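# Move one tray bottle into an empty carton cell

## Task

Take a single bottle off the tray and place it in a carton cell that is empty. When you finish, over one third of the bottles that were on the tray at the start must still be upright, and the hand must no longer be holding the bottle.

## Robot and tools

Robot: two arms on a table. left_arm carries a five-finger left hand and sits at about (+0.012, +0.287, 0) m; right_arm carries a right hand at about (-0.001, -0.293, -0.002) m. A post stands behind them. A loose object may occasionally get a brief push from outside.

Scene frame: origin at table-top height, midway between the arms; +x out over the table, +y toward left_arm, +z up. Arm names do not match image sides. Reported hand positions (metres) and quaternions (wxyz) are in this frame and may be a few cm off.

Hand point: a spot 0.05 m in front of the palm and 0.15 m out from the wrist flange. Its +z runs along the straight fingers, +y out of the palm, and +x across the palm away from the thumb on the right hand, toward the thumb on the left hand. Straight fingers extend 0.06-0.07 m past the point and lie 0.06 m behind it along -y. A wrist bracket on the little-finger side can collide with things.

Row layout (used by execute_actions and move): one flat list of 28 numbers in [-1, 1], covering both arms even when only one moves. Order: left dx, dy, dz, rx, ry, rz; left little, ring, middle, index, thumb_bend, thumb_turn, force_limit, speed; then the same 14 for the right arm. The six pose numbers are an offset, not a pose, along scene axes, measured from that arm's Hand target as it stood when the action or move began. 1.0 means 0.6 m for dx/dy/dz and 180 degrees for rx/ry/rz, which together form one rotation vector about the hand point. Every row counts from that same start, and repeating an offset moves the arm further. Send six zeros to ask nothing new of an arm.

Hand numbers are absolute targets, not offsets. Fingers and thumb_bend: -1 straight/open, +1 curled/closed. thumb_turn: -1 beside the palm, +1 opposite the fingers. force_limit: -1 is about 0 N, +1 about 10 N at the fingertip (15 N for the two thumb motors). speed: near zero at -1, rising to full at +0.48 and above; a full stroke takes 0.49 s. For a soft grip close at speed -0.94 or slower. To leave a hand unchanged, resend the eight numbers of its last executed row; if it has none yet, use its hand_measured six values plus hand_force_limit and hand_speed. With the thumb turned fully across, the hand encloses objects roughly 0.035-0.065 m thick. A motor that hits force_limit locks; to tighten, raise force_limit and send a more closed target; to release, send a target more open than hand_measured.

Tools:
- execute_actions(actions, cameras): actions is a list of actions; each action is a table of up to 15 rows, one per 1/30 s step, and a short table keeps its last row until step 15. Images return only for an empty list or when cameras names them.
- move(target, speed, blend, blocking, cameras): target is one 28-number row or a list of up to 15; every row's offsets count from the same starting Hand targets, not from the previous row. speed is path top speed in m/s, 0.002-4.3, default 0.25 (turns up to twice that in rad/s); one value or one per target. blend in metres rounds corners in a list; 0 stops at each. All paths end together and stop after 10 s. Paths do not avoid obstacles or the other arm. Faster moves overshoot and hit harder. Result adds a move: line (done, off_target, moving, held, fault) plus limits such as paced or held. blocking=false returns after about 0.5 s while the move continues.
- wait(seconds, cameras): 0 to 3600 s, sends nothing new; may end early when a move ends.
- stop(cameras): brakes a running move.
- zoom_image(camera, region): region [x0, y0, x1, y1] in pixels, at most 504 by 504, of cam_high, cam_low, cam_left_wrist or cam_right_wrist (each 896x504).
- show_instructions(): shows the reference pages.
- finished_scene(scene): ends the scene for good; scene is 1 or omitted.

Results give each arm's end_effector_position, end_effector_quat_wxyz, Hand target (the last commanded pose after clipping, which the next offset starts from), joint positions, velocities and torques, and hand_measured, hand_stopped_by (moving, target, force, stalled, fault) and hand_load_n, all six in motor order. A grip that has slipped shows as hand_load_n falling near 0. Warnings such as MOTOR HOT or OVER-TEMPERATURE FAULT may appear.

Behaviour notes: the arm tracks loosely and often rests 1-3 cm (sometimes 5) below or short of its target; a new execute_actions call with zero offsets re-requests it, or send the remaining gap as an offset. Each step's commanded rotation is clipped to 40 degrees from the current orientation. A blocked arm keeps pushing until commanded back past its hand point. Joint ranges limit reach; motion near an arm's own base can swing the elbow.

Avoid: dropping or releasing a moving bottle, knocking bottles over, anything leaving the table, fast impacts, pressing arms or hands into each other, heavy loads or twists on fingers, and holding stretched or pushing poses long enough to overheat motors. Finish with the bottle released and steady.

Each tool is called after ">>>" by a JSON object that holds its "fn" and its "kwargs".

Reference images:

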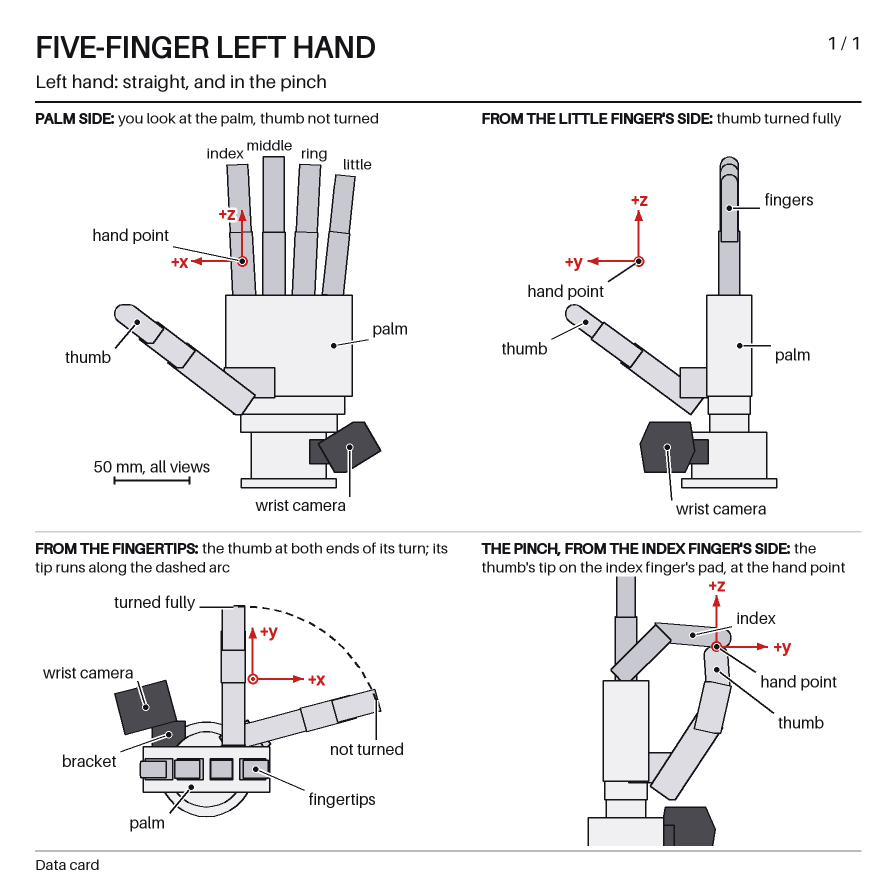

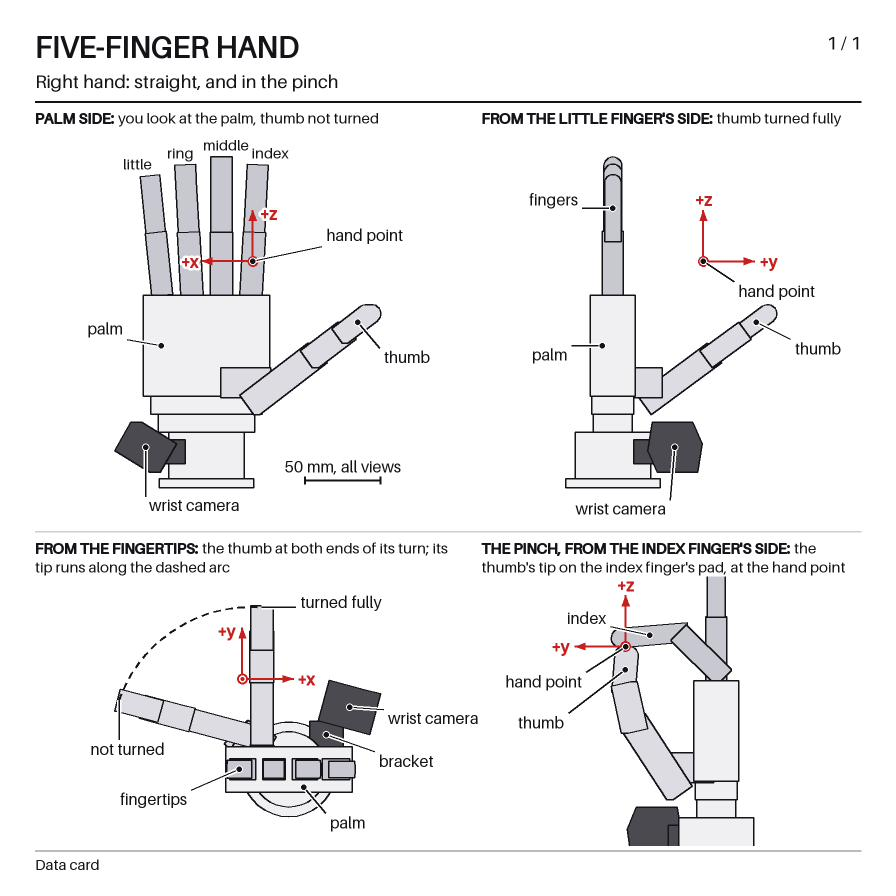

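## Session

>>> {"fn": "execute_actions", "kwargs": {"actions": []}}

Scene clock: 0.00 s.
left_arm: end_effector_position=(+0.2311, +0.3150, +0.3049) hand_measured=(-1.000, -1.000, -1.000, -1.000, -1.000, -1.000) hand_load_n=(+0.0, +0.0, +0.0, +0.0, +0.0, +0.0) hand_stopped_by=(target, target, target, target, target, target) hand_force_limit=0.00 hand_speed=-0.80 end_effector_quat_wxyz=(+0.139, +0.052, +0.978, -0.148) | right_arm: end_effector_position=(+0.6117, -0.4495, +0.3745) hand_measured=(-1.000, -1.000, -1.000, -1.000, -1.000, -1.000) hand_load_n=(+0.0, +0.0, +0.0, +0.0, +0.0, +0.0) hand_stopped_by=(target, target, target, target, target, target) hand_force_limit=0.00 hand_speed=-0.80 end_effector_quat_wxyz=(-0.178, +0.514, +0.434, +0.718)
Joint positions: left_arm=[0.179 0.828 1.16 -1.681 0.346 1.787] | right_arm=[-0.576 1.719 1.189 1.419 -1.449 -1.144]
Joint velocities: within noise
Joint torques (N m): no reading
Heat: left arm: hottest wrist roll 38 °C; right arm: hottest wrist pitch 34 °C.
Hand target: left_arm +0.2351, +0.3156, +0.3147; +0.152, +0.054, +0.976, -0.146 | right_arm +0.6132, -0.4505, +0.3835; -0.171, +0.509, +0.439, +0.720

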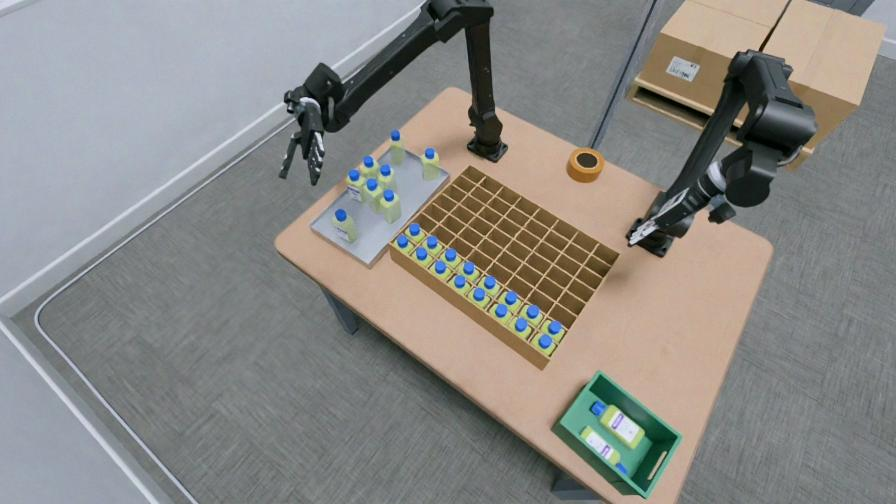

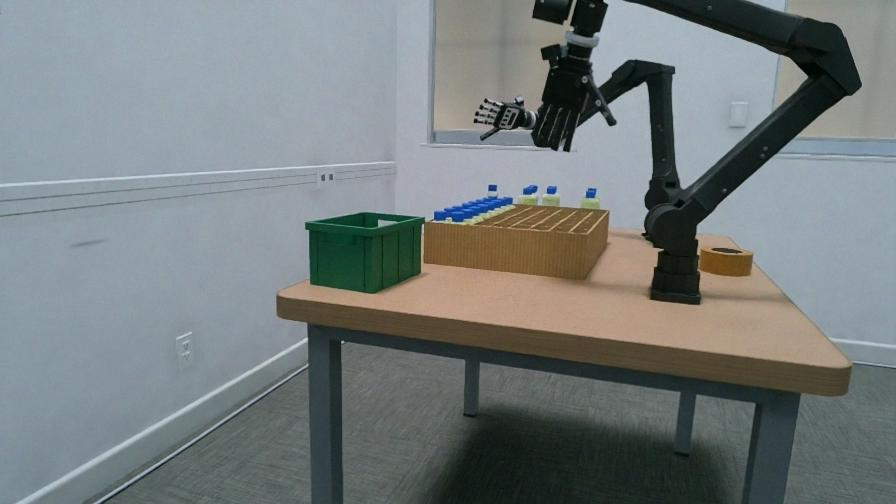

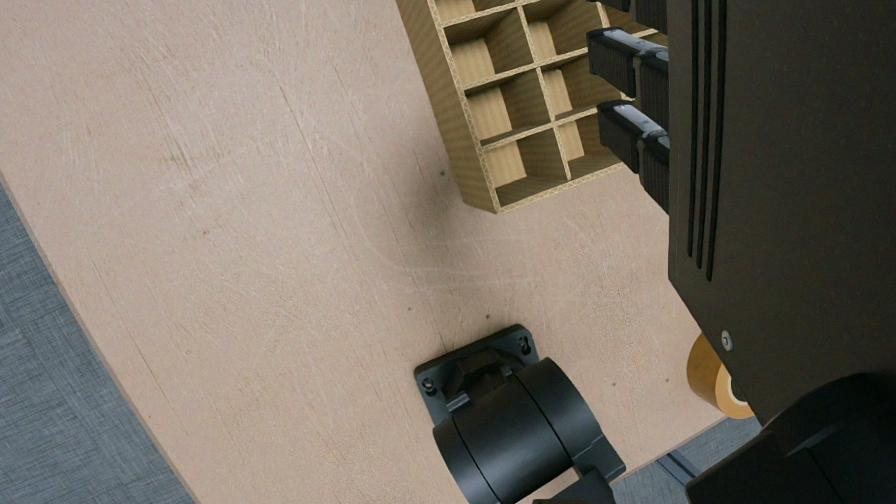

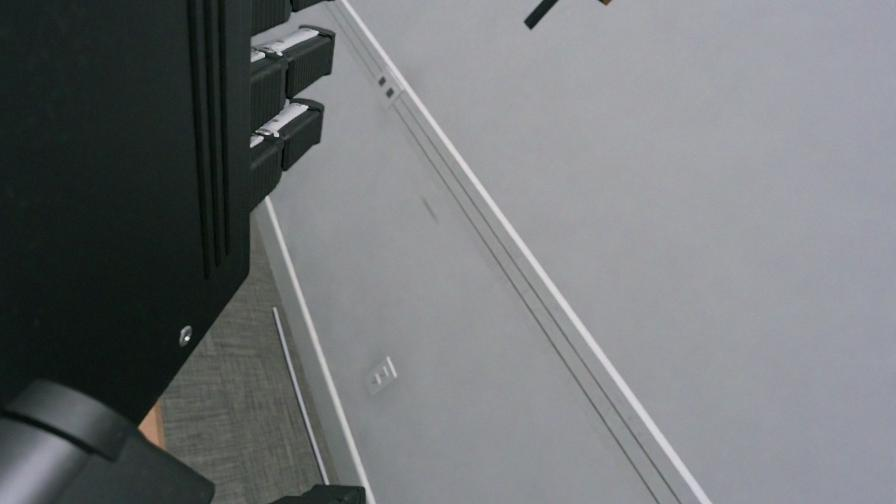

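>>> {"fn": "zoom_image", "kwargs": {"camera": "cam_high", "region": [270, 80, 520, 280]}}

>>> {"fn": "zoom_image", "kwargs": {"camera": "cam_high", "region": [380, 150, 640, 380]}}

>>> {"fn": "zoom_image", "kwargs": {"camera": "cam_low", "region": [400, 60, 760, 320]}}

Scaled by 2.016 from the camera's image (finer frame: 1280x720).

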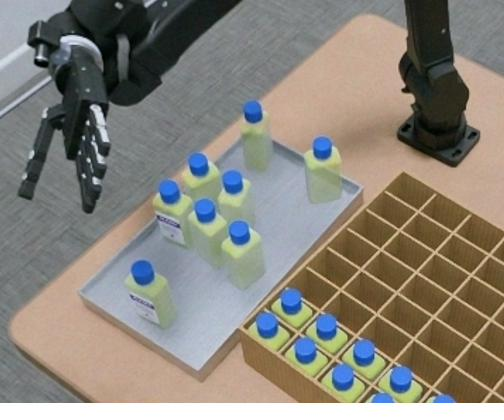

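Scaled by 1.938 from the camera's image (finer frame: 1280x720).

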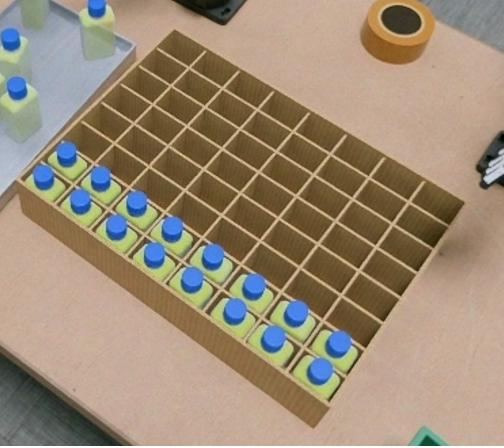

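Scaled by 1.400 from the camera's image (finer frame: 1280x720).

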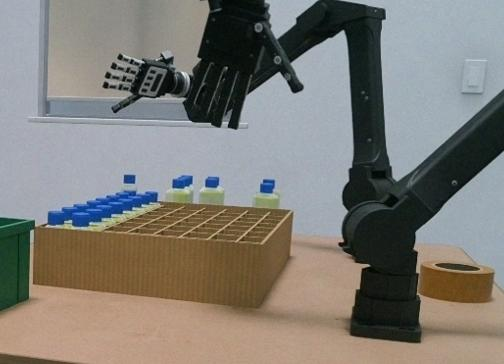

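>>> {"fn": "zoom_image", "kwargs": {"camera": "cam_high", "region": [310, 190, 400, 270]}}

>>> {"fn": "zoom_image", "kwargs": {"camera": "cam_high", "region": [385, 215, 475, 295]}}

>>> {"fn": "zoom_image", "kwargs": {"camera": "cam_high", "region": [340, 120, 450, 230]}}

>>> {"fn": "zoom_image", "kwargs": {"camera": "cam_low", "region": [420, 170, 630, 290]}}

Scaled by 5.600 from the camera's image (finer frame: 1280x720).

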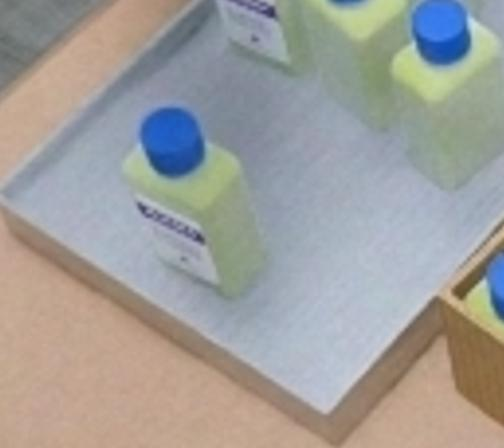

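Scaled by 5.600 from the camera's image (finer frame: 1280x720).

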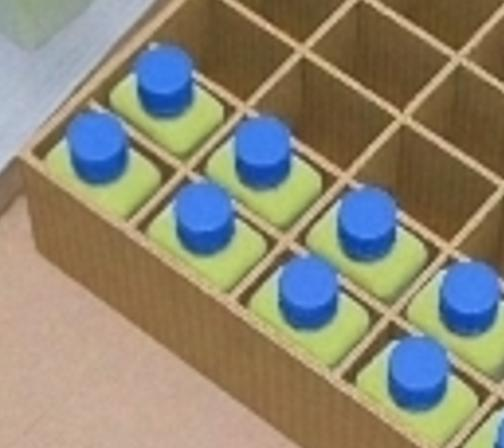

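Scaled by 4.582 from the camera's image (finer frame: 1280x720).

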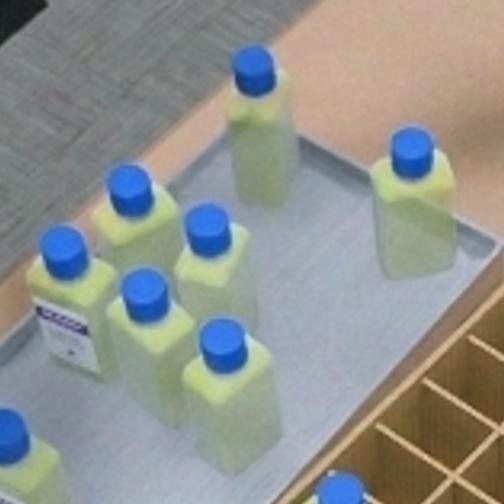

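Scaled by 2.400 from the camera's image (finer frame: 1280x720).

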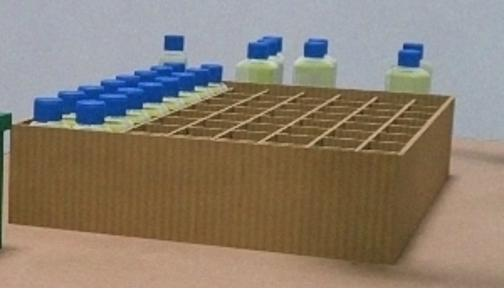

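>>> {"fn": "move", "kwargs": {"target": [0,0,0,0,0,0,-1,-1,-1,-1,-1,-1,0,-0.8,-0.13,0.075,-0.08,0.540,0.452,-0.355,-1,-1,-0.4,-0.4,-0.6,1,0,0], "speed": 0.25, "cameras": ["all"]}}

Scene clock: 204.17 s.
left_arm: end_effector_position=(+0.2311, +0.3150, +0.3049) hand_measured=(-1.000, -1.000, -1.000, -1.000, -1.000, -1.000) hand_load_n=(+0.0, +0.0, +0.0, +0.0, +0.0, +0.0) hand_stopped_by=(target, target, target, target, target, target) hand_force_limit=0.00 hand_speed=-0.80 end_effector_quat_wxyz=(+0.139, +0.052, +0.978, -0.148) | right_arm: end_effector_position=(+0.5242, -0.4015, +0.3136) hand_measured=(-1.000, -1.000, -0.400, -0.400, -0.600, +1.000) hand_load_n=(+0.0, +0.0, +0.0, +0.0, +0.0, +0.0) hand_stopped_by=(target, target, target, target, target, target) hand_force_limit=0.00 hand_speed=0.00 end_effector_quat_wxyz=(-0.310, +0.639, -0.635, +0.303)
Joint positions: left_arm=[0.179 0.828 1.16 -1.681 0.346 1.787] | right_arm=[-0.355 1.327 1.372 -0.747 -0.267 -0.212]
Joint torques (N m): left_arm=[1.32 0.67 10.11 0.87 0.28 0.05] | right_arm=[0.03 -9.23 12.94 1.52 0.07 -0.05]
Heat: left arm: hottest elbow 46 °C; right arm: hottest elbow 38 °C.
Hand target: left_arm +0.2351, +0.3156, +0.3147; +0.152, +0.054, +0.976, -0.146 | right_arm +0.5352, -0.4054, +0.3357; -0.317, +0.632, -0.632, +0.316
Off the commanded pose: left_arm 0.011 m, 2 deg | right_arm 0.025 m, 2 deg.
move: off_target (right_arm)

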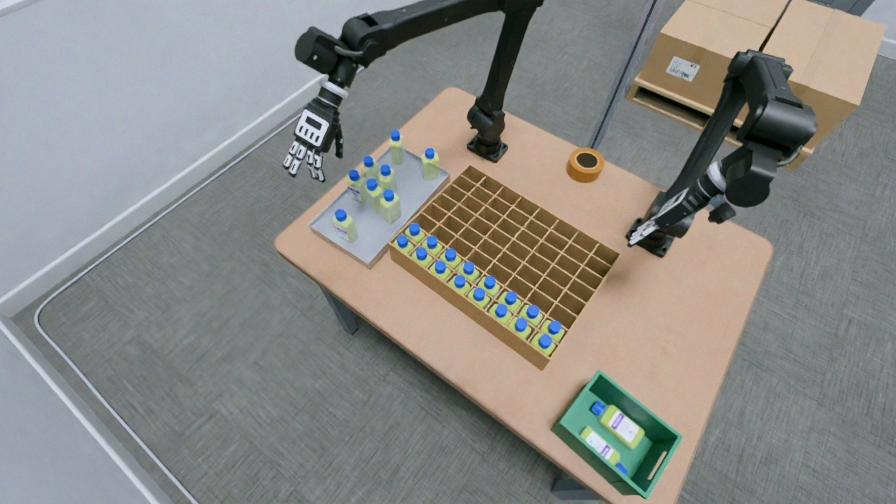

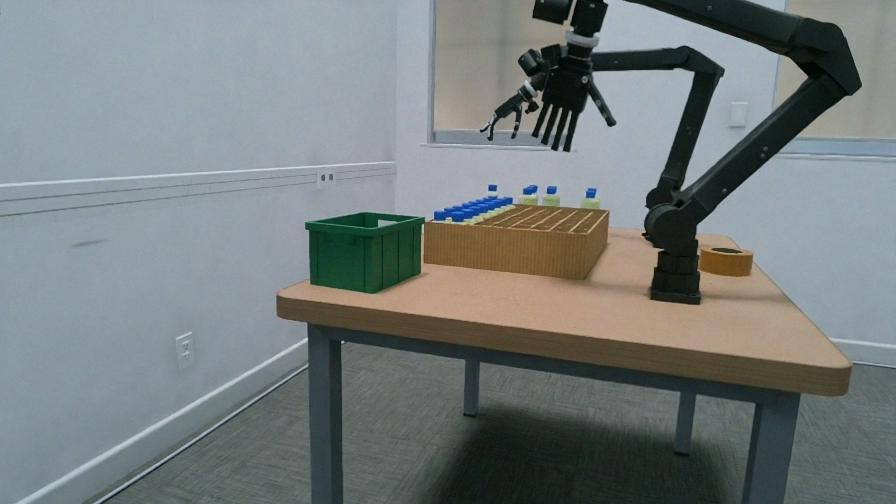

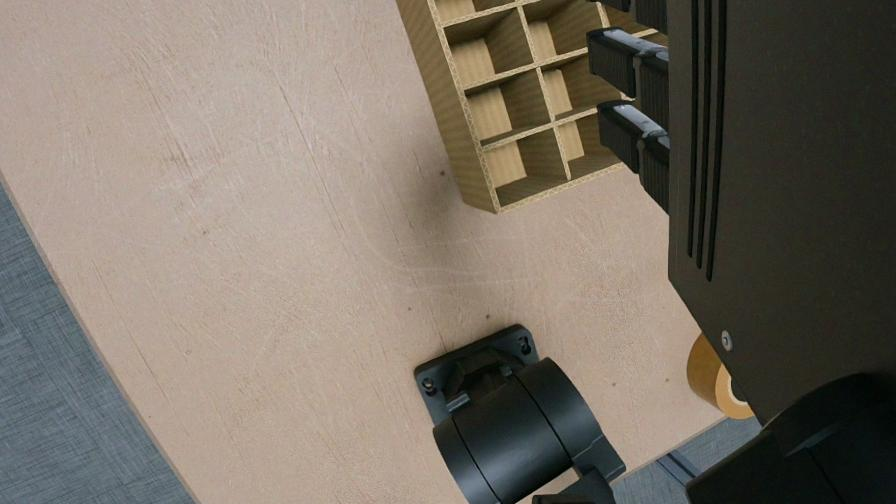

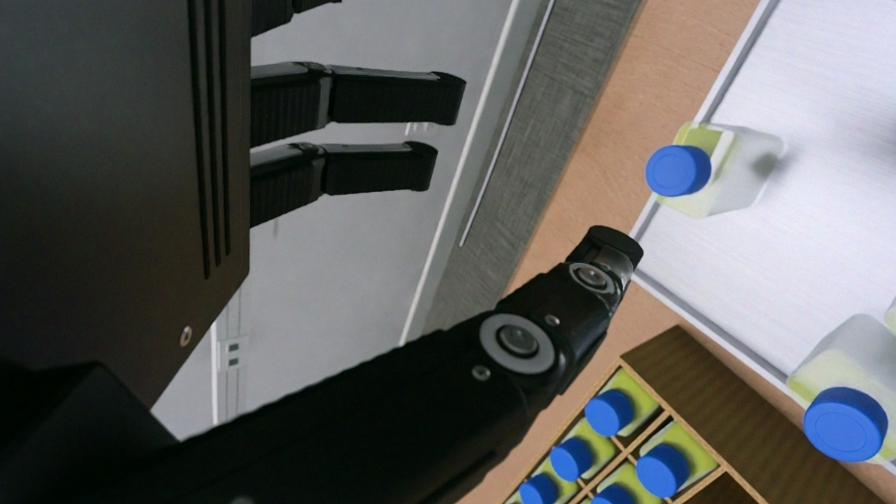

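>>> {"fn": "move", "kwargs": {"target": [0,0,0,0,0,0,-1,-1,-1,-1,-1,-1,0,-0.8,0.034,0.0142,-0.16,0,0,0,-1,-1,-0.4,-0.4,-1,1,0,0], "speed": 0.15, "cameras": ["cam_high","cam_right_wrist"]}}

Scene clock: 231.90 s.
left_arm: end_effector_position=(+0.2311, +0.3150, +0.3049) hand_measured=(-1.000, -1.000, -1.000, -1.000, -1.000, -1.000) hand_load_n=(+0.0, +0.0, +0.5, +0.0, +0.0, +0.0) hand_stopped_by=(target, target, target, target, target, target) hand_force_limit=0.00 hand_speed=-0.80 end_effector_quat_wxyz=(+0.139, +0.052, +0.978, -0.148) | right_arm: end_effector_position=(+0.5507, -0.3997, +0.2368) hand_measured=(-1.000, -1.000, -0.400, -0.400, -1.000, +1.000) hand_load_n=(+0.0, +0.0, +0.0, +0.0, +0.0, +0.0) hand_stopped_by=(target, target, target, target, target, target) hand_force_limit=0.00 hand_speed=0.00 end_effector_quat_wxyz=(-0.312, +0.635, -0.634, +0.311)
Joint positions: left_arm=[0.179 0.828 1.16 -1.681 0.346 1.787] | right_arm=[-0.33 1.393 1.227 -0.516 -0.241 -0.192]
Joint torques (N m): left_arm=[1.85 0.26 10.19 1.03 0.25 0.01] | right_arm=[0.56 -10.99 8.8 2.62 0.09 -0.03]
Heat: left arm: hottest elbow 47 °C; right arm: hottest elbow 41 °C.
Hand target: left_arm +0.2351, +0.3156, +0.3147; +0.152, +0.054, +0.976, -0.146 | right_arm +0.5555, -0.3969, +0.2396; -0.317, +0.633, -0.632, +0.316
Off the commanded pose: left_arm 0.011 m, 2 deg | right_arm 0.006 m, 1 deg.
move: done

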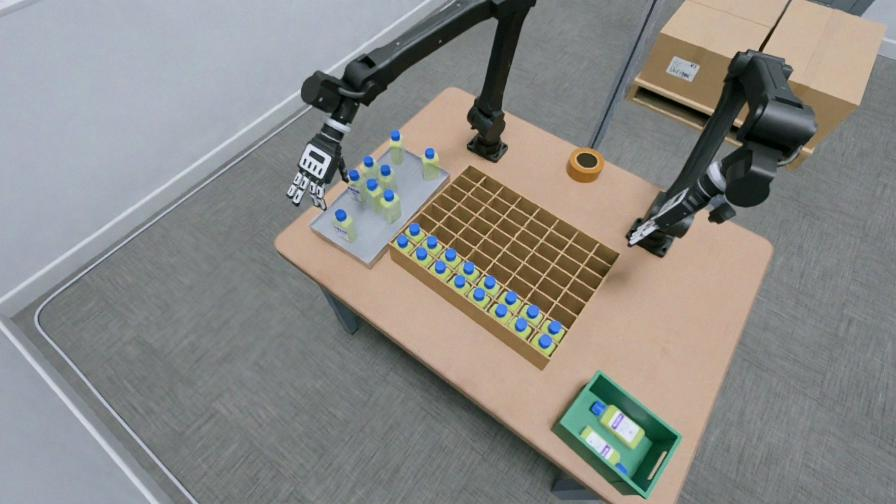

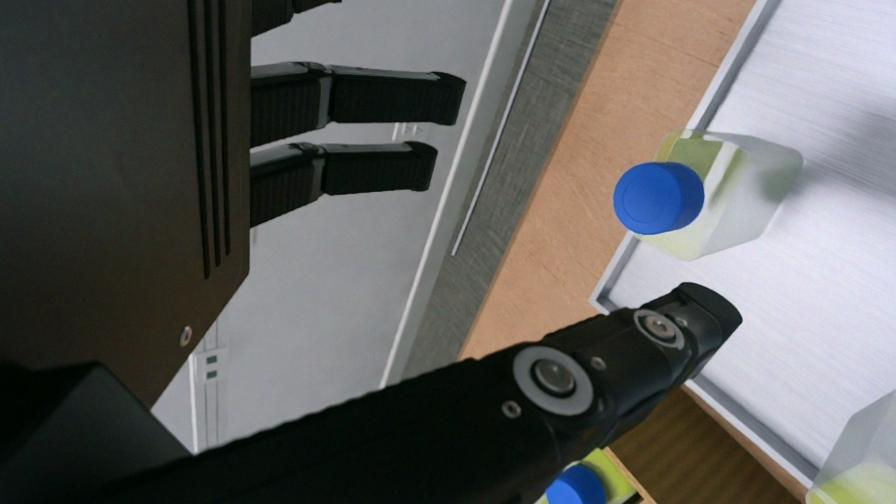

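>>> {"fn": "zoom_image", "kwargs": {"camera": "cam_high", "region": [270, 120, 410, 270]}}

>>> {"fn": "zoom_image", "kwargs": {"camera": "cam_right_wrist", "region": [392, 0, 896, 504]}}

Scaled by 3.360 from the camera's image (finer frame: 1280x720).

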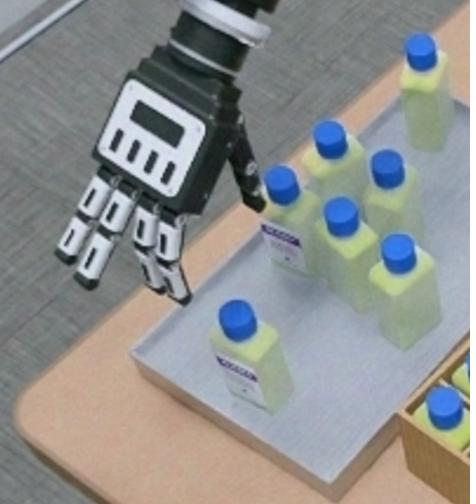

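Scaled by 1.000.

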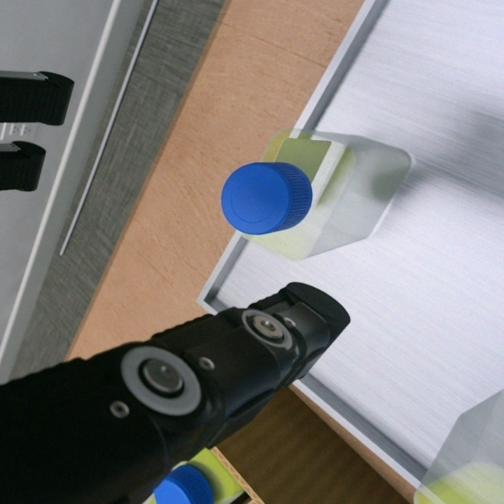

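>>> {"fn": "move", "kwargs": {"target": [0,0,0,0,0,0,-1,-1,-1,-1,-1,-1,0,-0.8,-0.008,-0.006,-0.105,0,0,0,-1,-1,-0.4,-0.4,-1,1,0,0], "speed": 0.1, "cameras": ["cam_high","cam_right_wrist"]}}

>>> {"fn": "zoom_image", "kwargs": {"camera": "cam_high", "region": [290, 150, 390, 250]}}

Scene clock: 304.30 s.
left_arm: end_effector_position=(+0.2311, +0.3150, +0.3049) hand_measured=(-1.000, -1.000, -1.000, -1.000, -1.000, -1.000) hand_load_n=(+0.0, +0.0, +0.0, +0.0, +0.0, +0.0) hand_stopped_by=(target, target, target, target, target, target) hand_force_limit=0.00 hand_speed=-0.80 end_effector_quat_wxyz=(+0.139, +0.052, +0.978, -0.148) | right_arm: end_effector_position=(+0.5477, -0.3983, +0.1785) hand_measured=(-1.000, -1.000, -0.400, -0.400, -1.000, +1.000) hand_load_n=(+0.0, +0.0, +0.0, +0.0, +0.0, +0.0) hand_stopped_by=(target, target, target, target, target, target) hand_force_limit=0.00 hand_speed=0.00 end_effector_quat_wxyz=(-0.314, +0.635, -0.633, +0.313)
Joint positions: left_arm=[0.179 0.828 1.16 -1.681 0.346 1.787] | right_arm=[-0.33 1.42 1.093 -0.348 -0.244 -0.191]
Joint torques (N m): left_arm=[1.85 0.26 10.09 0.92 0.28 0.02] | right_arm=[-0.03 -10.4 8.27 2.69 -0.18 -0.11]
Heat: left arm: hottest elbow 47 °C; right arm: hottest elbow 39 °C.
Hand target: left_arm +0.2351, +0.3156, +0.3147; +0.152, +0.054, +0.976, -0.146 | right_arm +0.5508, -0.4005, +0.1766; -0.317, +0.632, -0.632, +0.316
Off the commanded pose: left_arm 0.011 m, 2 deg | right_arm 0.004 m, 1 deg.
move: done

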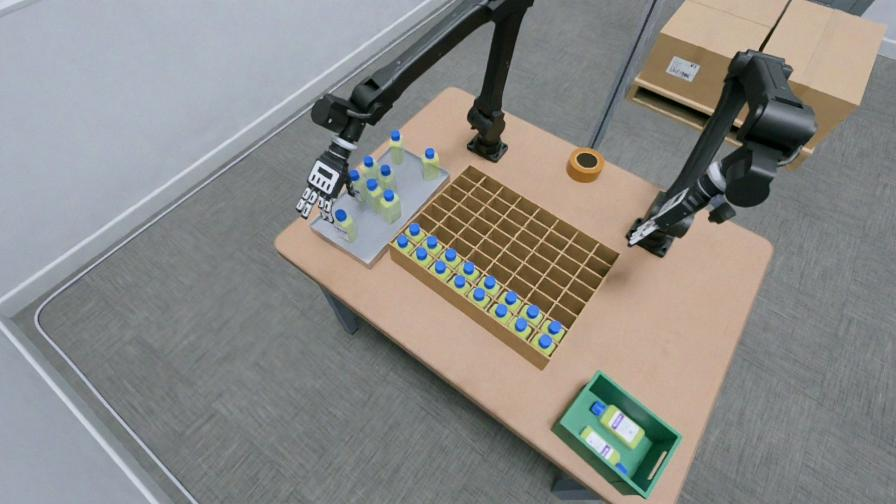

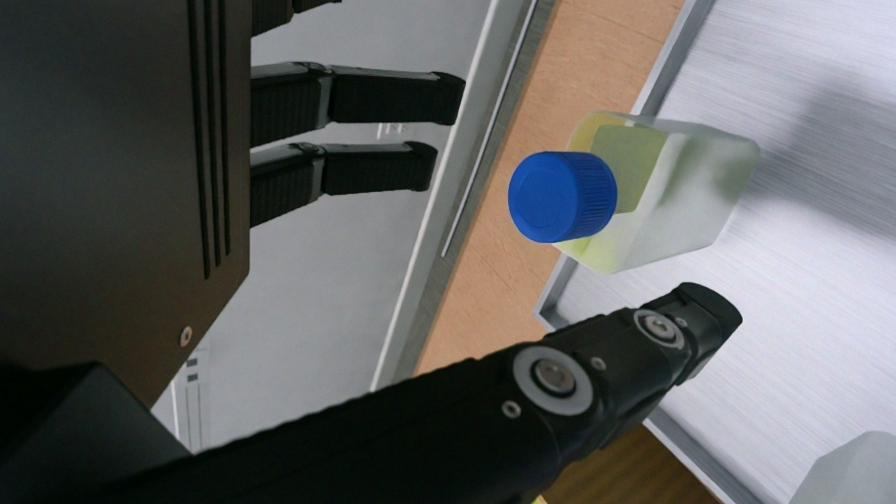

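Scaled by 5.040 from the camera's image (finer frame: 1280x720).

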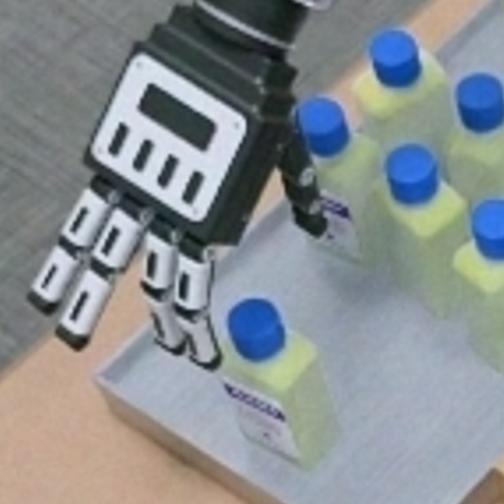

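>>> {"fn": "move", "kwargs": {"target": [0,0,0,0,0,0,-1,-1,-1,-1,-1,-1,0,-0.8,0,0,0,0,0,0,-1,-1,0,0,-0.5,1,-0.6,-0.5], "speed": 0.1, "cameras": ["cam_high","cam_right_wrist"]}}

>>> {"fn": "zoom_image", "kwargs": {"camera": "cam_high", "region": [290, 150, 390, 250]}}

Scene clock: 331.47 s.
left_arm: end_effector_position=(+0.2311, +0.3150, +0.3049) hand_measured=(-1.000, -1.000, -1.000, -1.000, -1.000, -1.000) hand_load_n=(+0.0, +0.0, +0.0, +0.0, +0.0, +0.0) hand_stopped_by=(target, target, target, target, target, target) hand_force_limit=0.00 hand_speed=-0.80 end_effector_quat_wxyz=(+0.139, +0.052, +0.978, -0.148) | right_arm: end_effector_position=(+0.5477, -0.3983, +0.1785) hand_measured=(-1.000, -1.000, +0.000, +0.000, -0.500, +1.000) hand_load_n=(+0.0, +0.0, +0.0, +0.0, +0.0, +0.0) hand_stopped_by=(target, target, target, target, target, target) hand_force_limit=-0.60 hand_speed=-0.50 end_effector_quat_wxyz=(-0.314, +0.635, -0.633, +0.313)
Joint positions: left_arm=[0.179 0.828 1.16 -1.681 0.346 1.787] | right_arm=[-0.33 1.42 1.093 -0.348 -0.244 -0.191]
Joint torques (N m): left_arm=[1.38 0.62 9.92 1.01 0.25 0.05] | right_arm=[-0.03 -10.4 8.23 2.66 -0.17 -0.11]
Heat: left arm: hottest elbow 48 °C; right arm: hottest elbow 38 °C.
Hand target: left_arm +0.2351, +0.3156, +0.3147; +0.152, +0.054, +0.976, -0.146 | right_arm +0.5508, -0.4005, +0.1766; -0.317, +0.632, -0.632, +0.316
Off the commanded pose: left_arm 0.011 m, 2 deg | right_arm 0.004 m, 1 deg.
move: done

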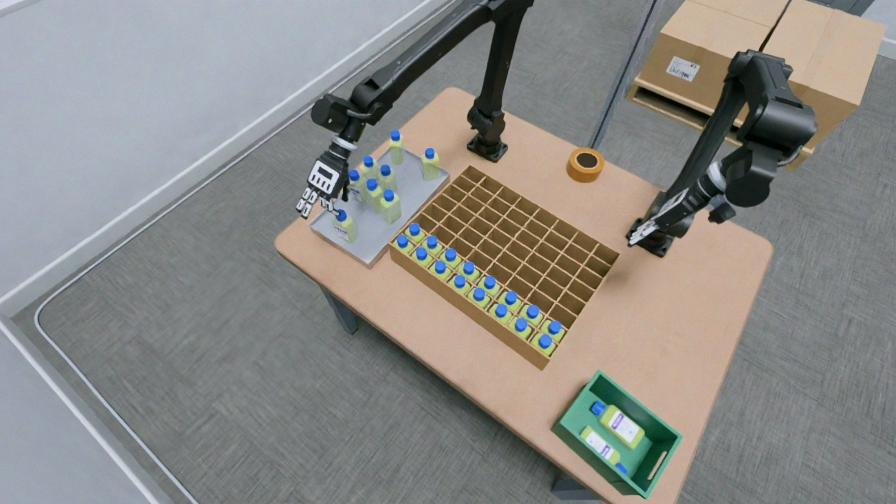

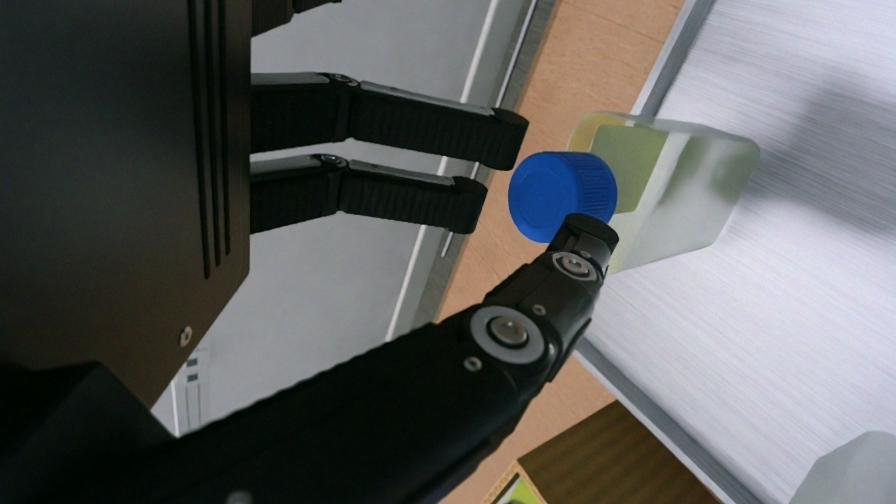

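Scaled by 5.040 from the camera's image (finer frame: 1280x720).

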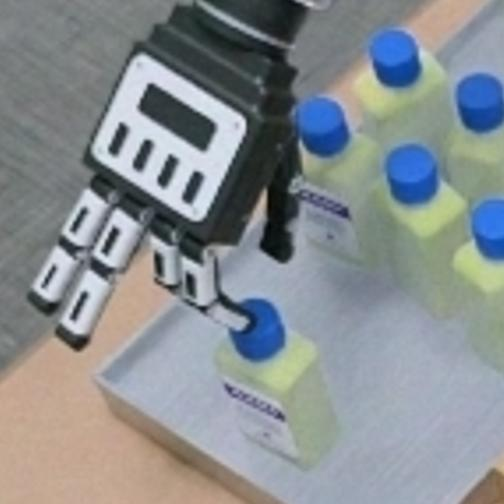

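>>> {"fn": "move", "kwargs": {"target": [0,0,0,0,0,0,-1,-1,-1,-1,-1,-1,0,-0.8,0,0,-0.017,0,0,0,-1,-1,-0.3,-0.3,-0.9,1,-0.6,0], "speed": 0.1, "cameras": ["all"]}}

>>> {"fn": "zoom_image", "kwargs": {"camera": "cam_low", "region": [440, 100, 620, 220]}}

Scene clock: 353.40 s.
left_arm: end_effector_position=(+0.2311, +0.3150, +0.3049) hand_measured=(-1.000, -1.000, -1.000, -1.000, -1.000, -1.000) hand_load_n=(+0.0, +0.0, +0.0, +0.0, +0.0, +0.0) hand_stopped_by=(target, target, target, target, target, target) hand_force_limit=0.00 hand_speed=-0.80 end_effector_quat_wxyz=(+0.139, +0.052, +0.978, -0.148) | right_arm: end_effector_position=(+0.5482, -0.3985, +0.1715) hand_measured=(-1.000, -1.000, -0.300, -0.300, -0.900, +1.000) hand_load_n=(+0.0, +0.0, +0.0, +0.0, +0.0, +0.0) hand_stopped_by=(target, target, target, target, target, target) hand_force_limit=-0.60 hand_speed=0.00 end_effector_quat_wxyz=(-0.315, +0.634, -0.631, +0.316)
Joint positions: left_arm=[0.179 0.828 1.16 -1.681 0.346 1.787] | right_arm=[-0.33 1.426 1.077 -0.32 -0.244 -0.191]
Joint torques (N m): left_arm=[1.55 0.85 10.04 0.87 0.3 -0.01] | right_arm=[0.15 -10.11 8.03 2.67 -0.17 -0.11]
Heat: left arm: hottest elbow 48 °C; right arm: hottest elbow 38 °C.
Hand target: left_arm +0.2351, +0.3156, +0.3147; +0.152, +0.054, +0.976, -0.146 | right_arm +0.5507, -0.4005, +0.1663; -0.317, +0.632, -0.632, +0.316
Off the commanded pose: left_arm 0.011 m, 2 deg | right_arm 0.006 m, 0 deg.
move: done

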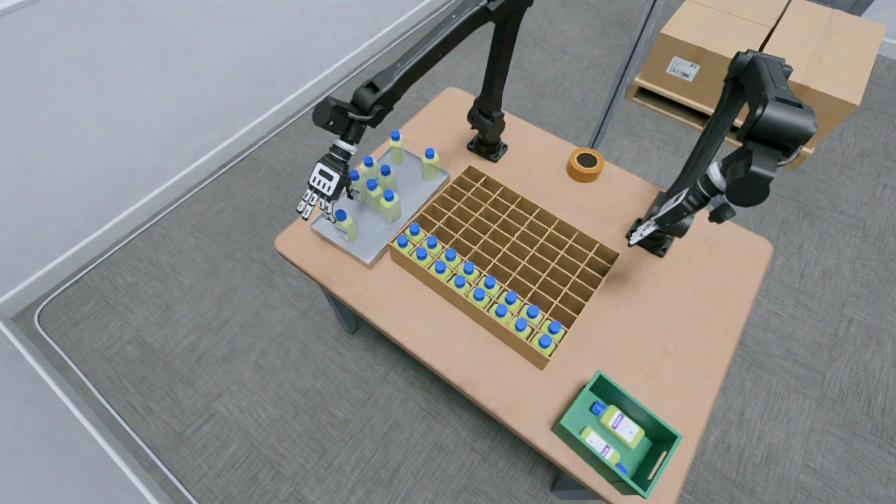

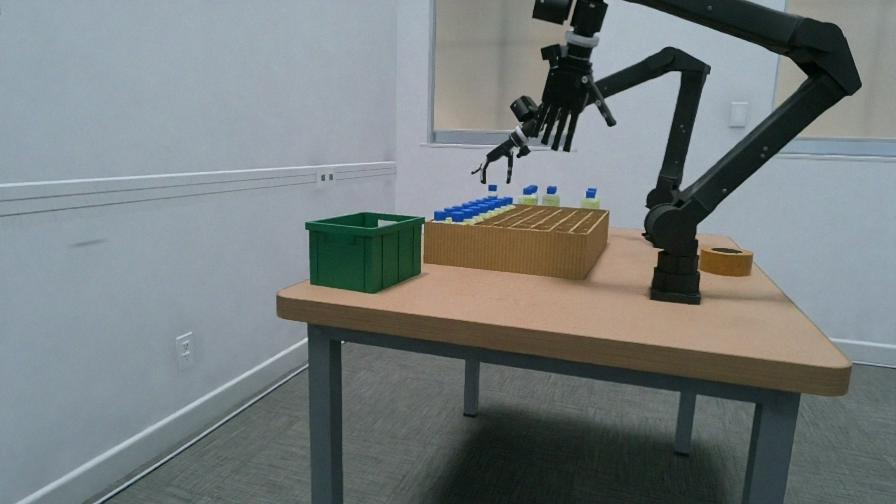

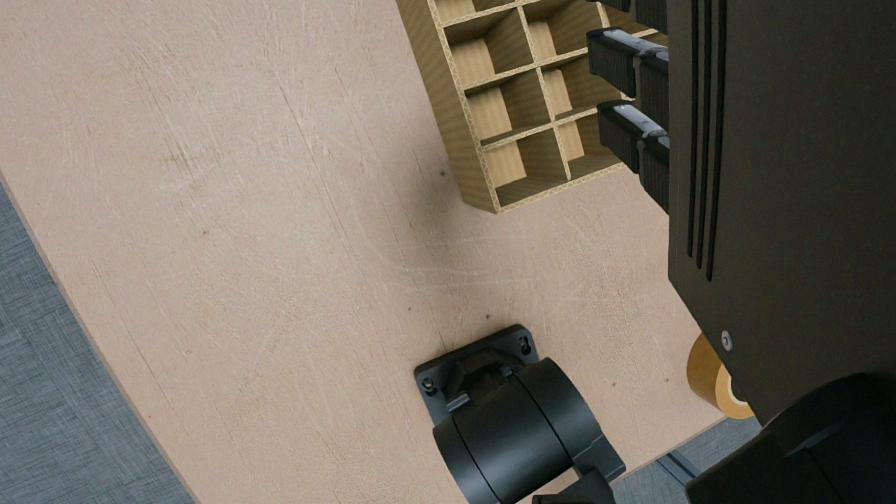

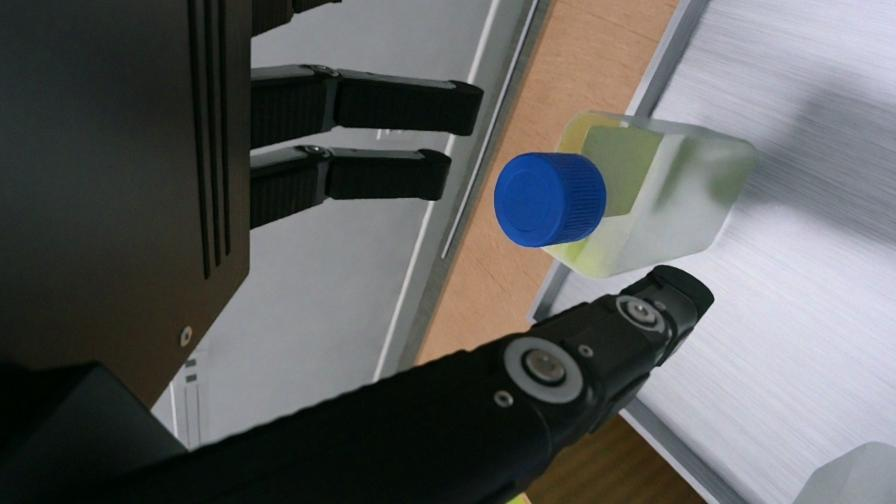

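Scaled by 2.800 from the camera's image (finer frame: 1280x720).

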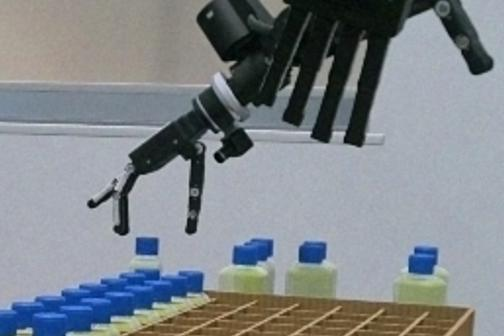

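>>> {"fn": "move", "kwargs": {"target": [[0,0,0,0,0,0,-1,-1,-1,-1,-1,-1,0,-0.8,0.02,0.0035,0,0,0,0,-1,-1,-0.6,-0.6,-0.9,1,-0.6,0],[0,0,0,0,0,0,-1,-1,-1,-1,-1,-1,0,-0.8,0.02,0.0035,-0.034,0,0,0,-1,-1,-0.6,-0.6,-0.9,1,-0.6,0]], "speed": 0.08, "cameras": ["cam_high","cam_low","cam_right_wrist"]}}

>>> {"fn": "zoom_image", "kwargs": {"camera": "cam_low", "region": [450, 140, 570, 220]}}

>>> {"fn": "zoom_image", "kwargs": {"camera": "cam_high", "region": [290, 150, 390, 250]}}

Scene clock: 371.47 s.
left_arm: end_effector_position=(+0.2311, +0.3150, +0.3049) hand_measured=(-1.000, -1.000, -1.000, -1.000, -1.000, -1.000) hand_load_n=(+0.0, +0.5, +0.0, -0.5, -0.5, +0.0) hand_stopped_by=(target, target, target, target, target, target) hand_force_limit=0.00 hand_speed=-0.80 end_effector_quat_wxyz=(+0.139, +0.052, +0.978, -0.148) | right_arm: end_effector_position=(+0.5589, -0.4022, +0.1509) hand_measured=(-1.000, -1.000, -0.600, -0.600, -0.900, +1.000) hand_load_n=(+0.0, +0.0, +0.0, +0.0, +0.0, +0.0) hand_stopped_by=(target, target, target, target, target, target) hand_force_limit=-0.60 hand_speed=0.00 end_effector_quat_wxyz=(-0.314, +0.634, -0.632, +0.316)
Joint positions: left_arm=[0.179 0.828 1.16 -1.681 0.346 1.787] | right_arm=[-0.33 1.474 1.07 -0.265 -0.24 -0.191]
Joint torques (N m): left_arm=[1.26 0.79 9.96 0.99 0.25 0.06] | right_arm=[0.73 -10.7 7.99 2.7 0.08 -0.04]
Heat: left arm: hottest elbow 48 °C; right arm: hottest elbow 39 °C.
Hand target: left_arm +0.2351, +0.3156, +0.3147; +0.152, +0.054, +0.976, -0.146 | right_arm +0.5627, -0.3984, +0.1459; -0.317, +0.633, -0.632, +0.316
Off the commanded pose: left_arm 0.011 m, 2 deg | right_arm 0.007 m, 0 deg.
move: done

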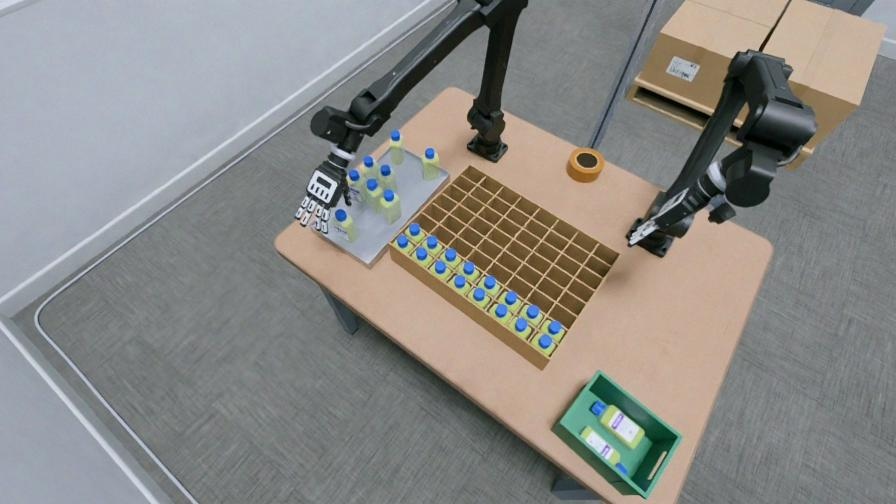

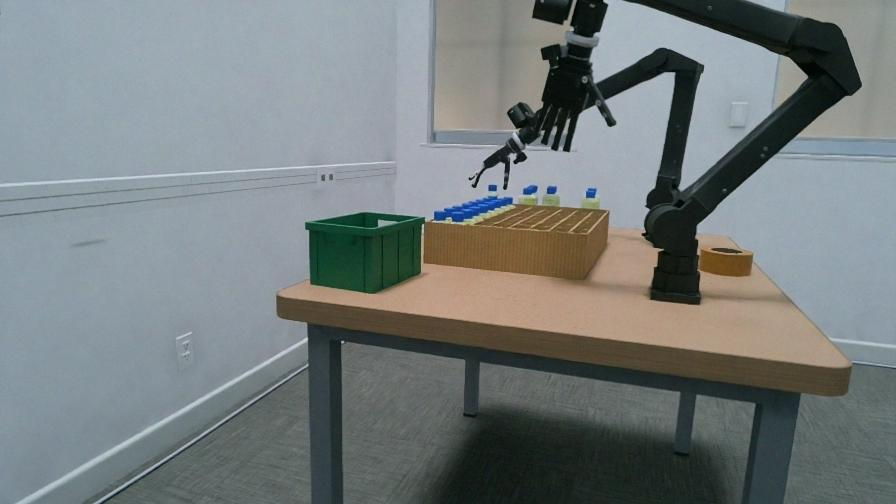

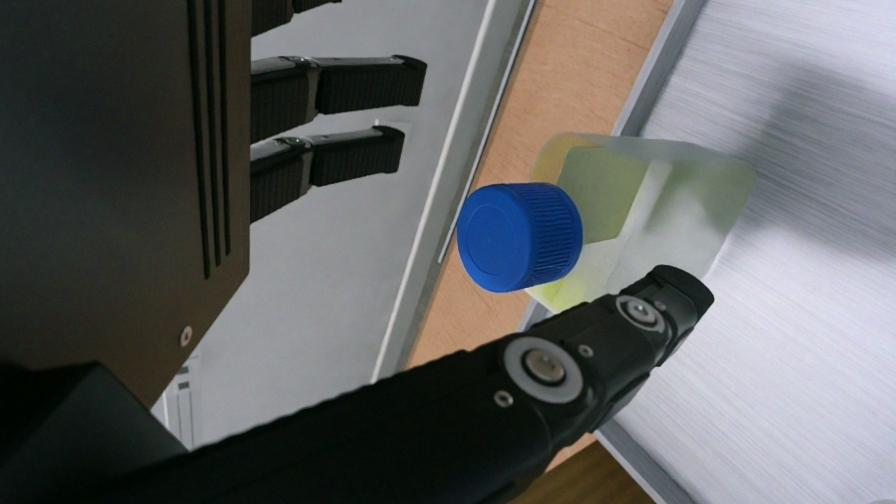

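Scaled by 4.200 from the camera's image (finer frame: 1280x720).

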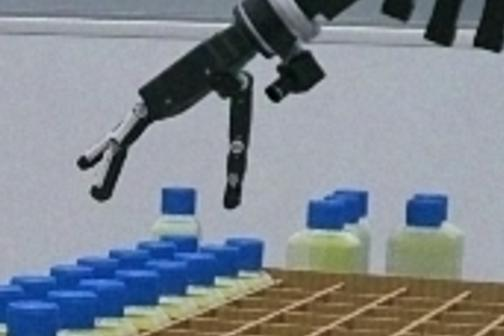

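Scaled by 5.040 from the camera's image (finer frame: 1280x720).

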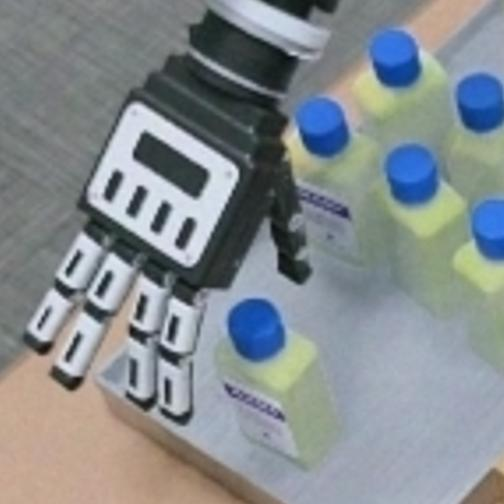

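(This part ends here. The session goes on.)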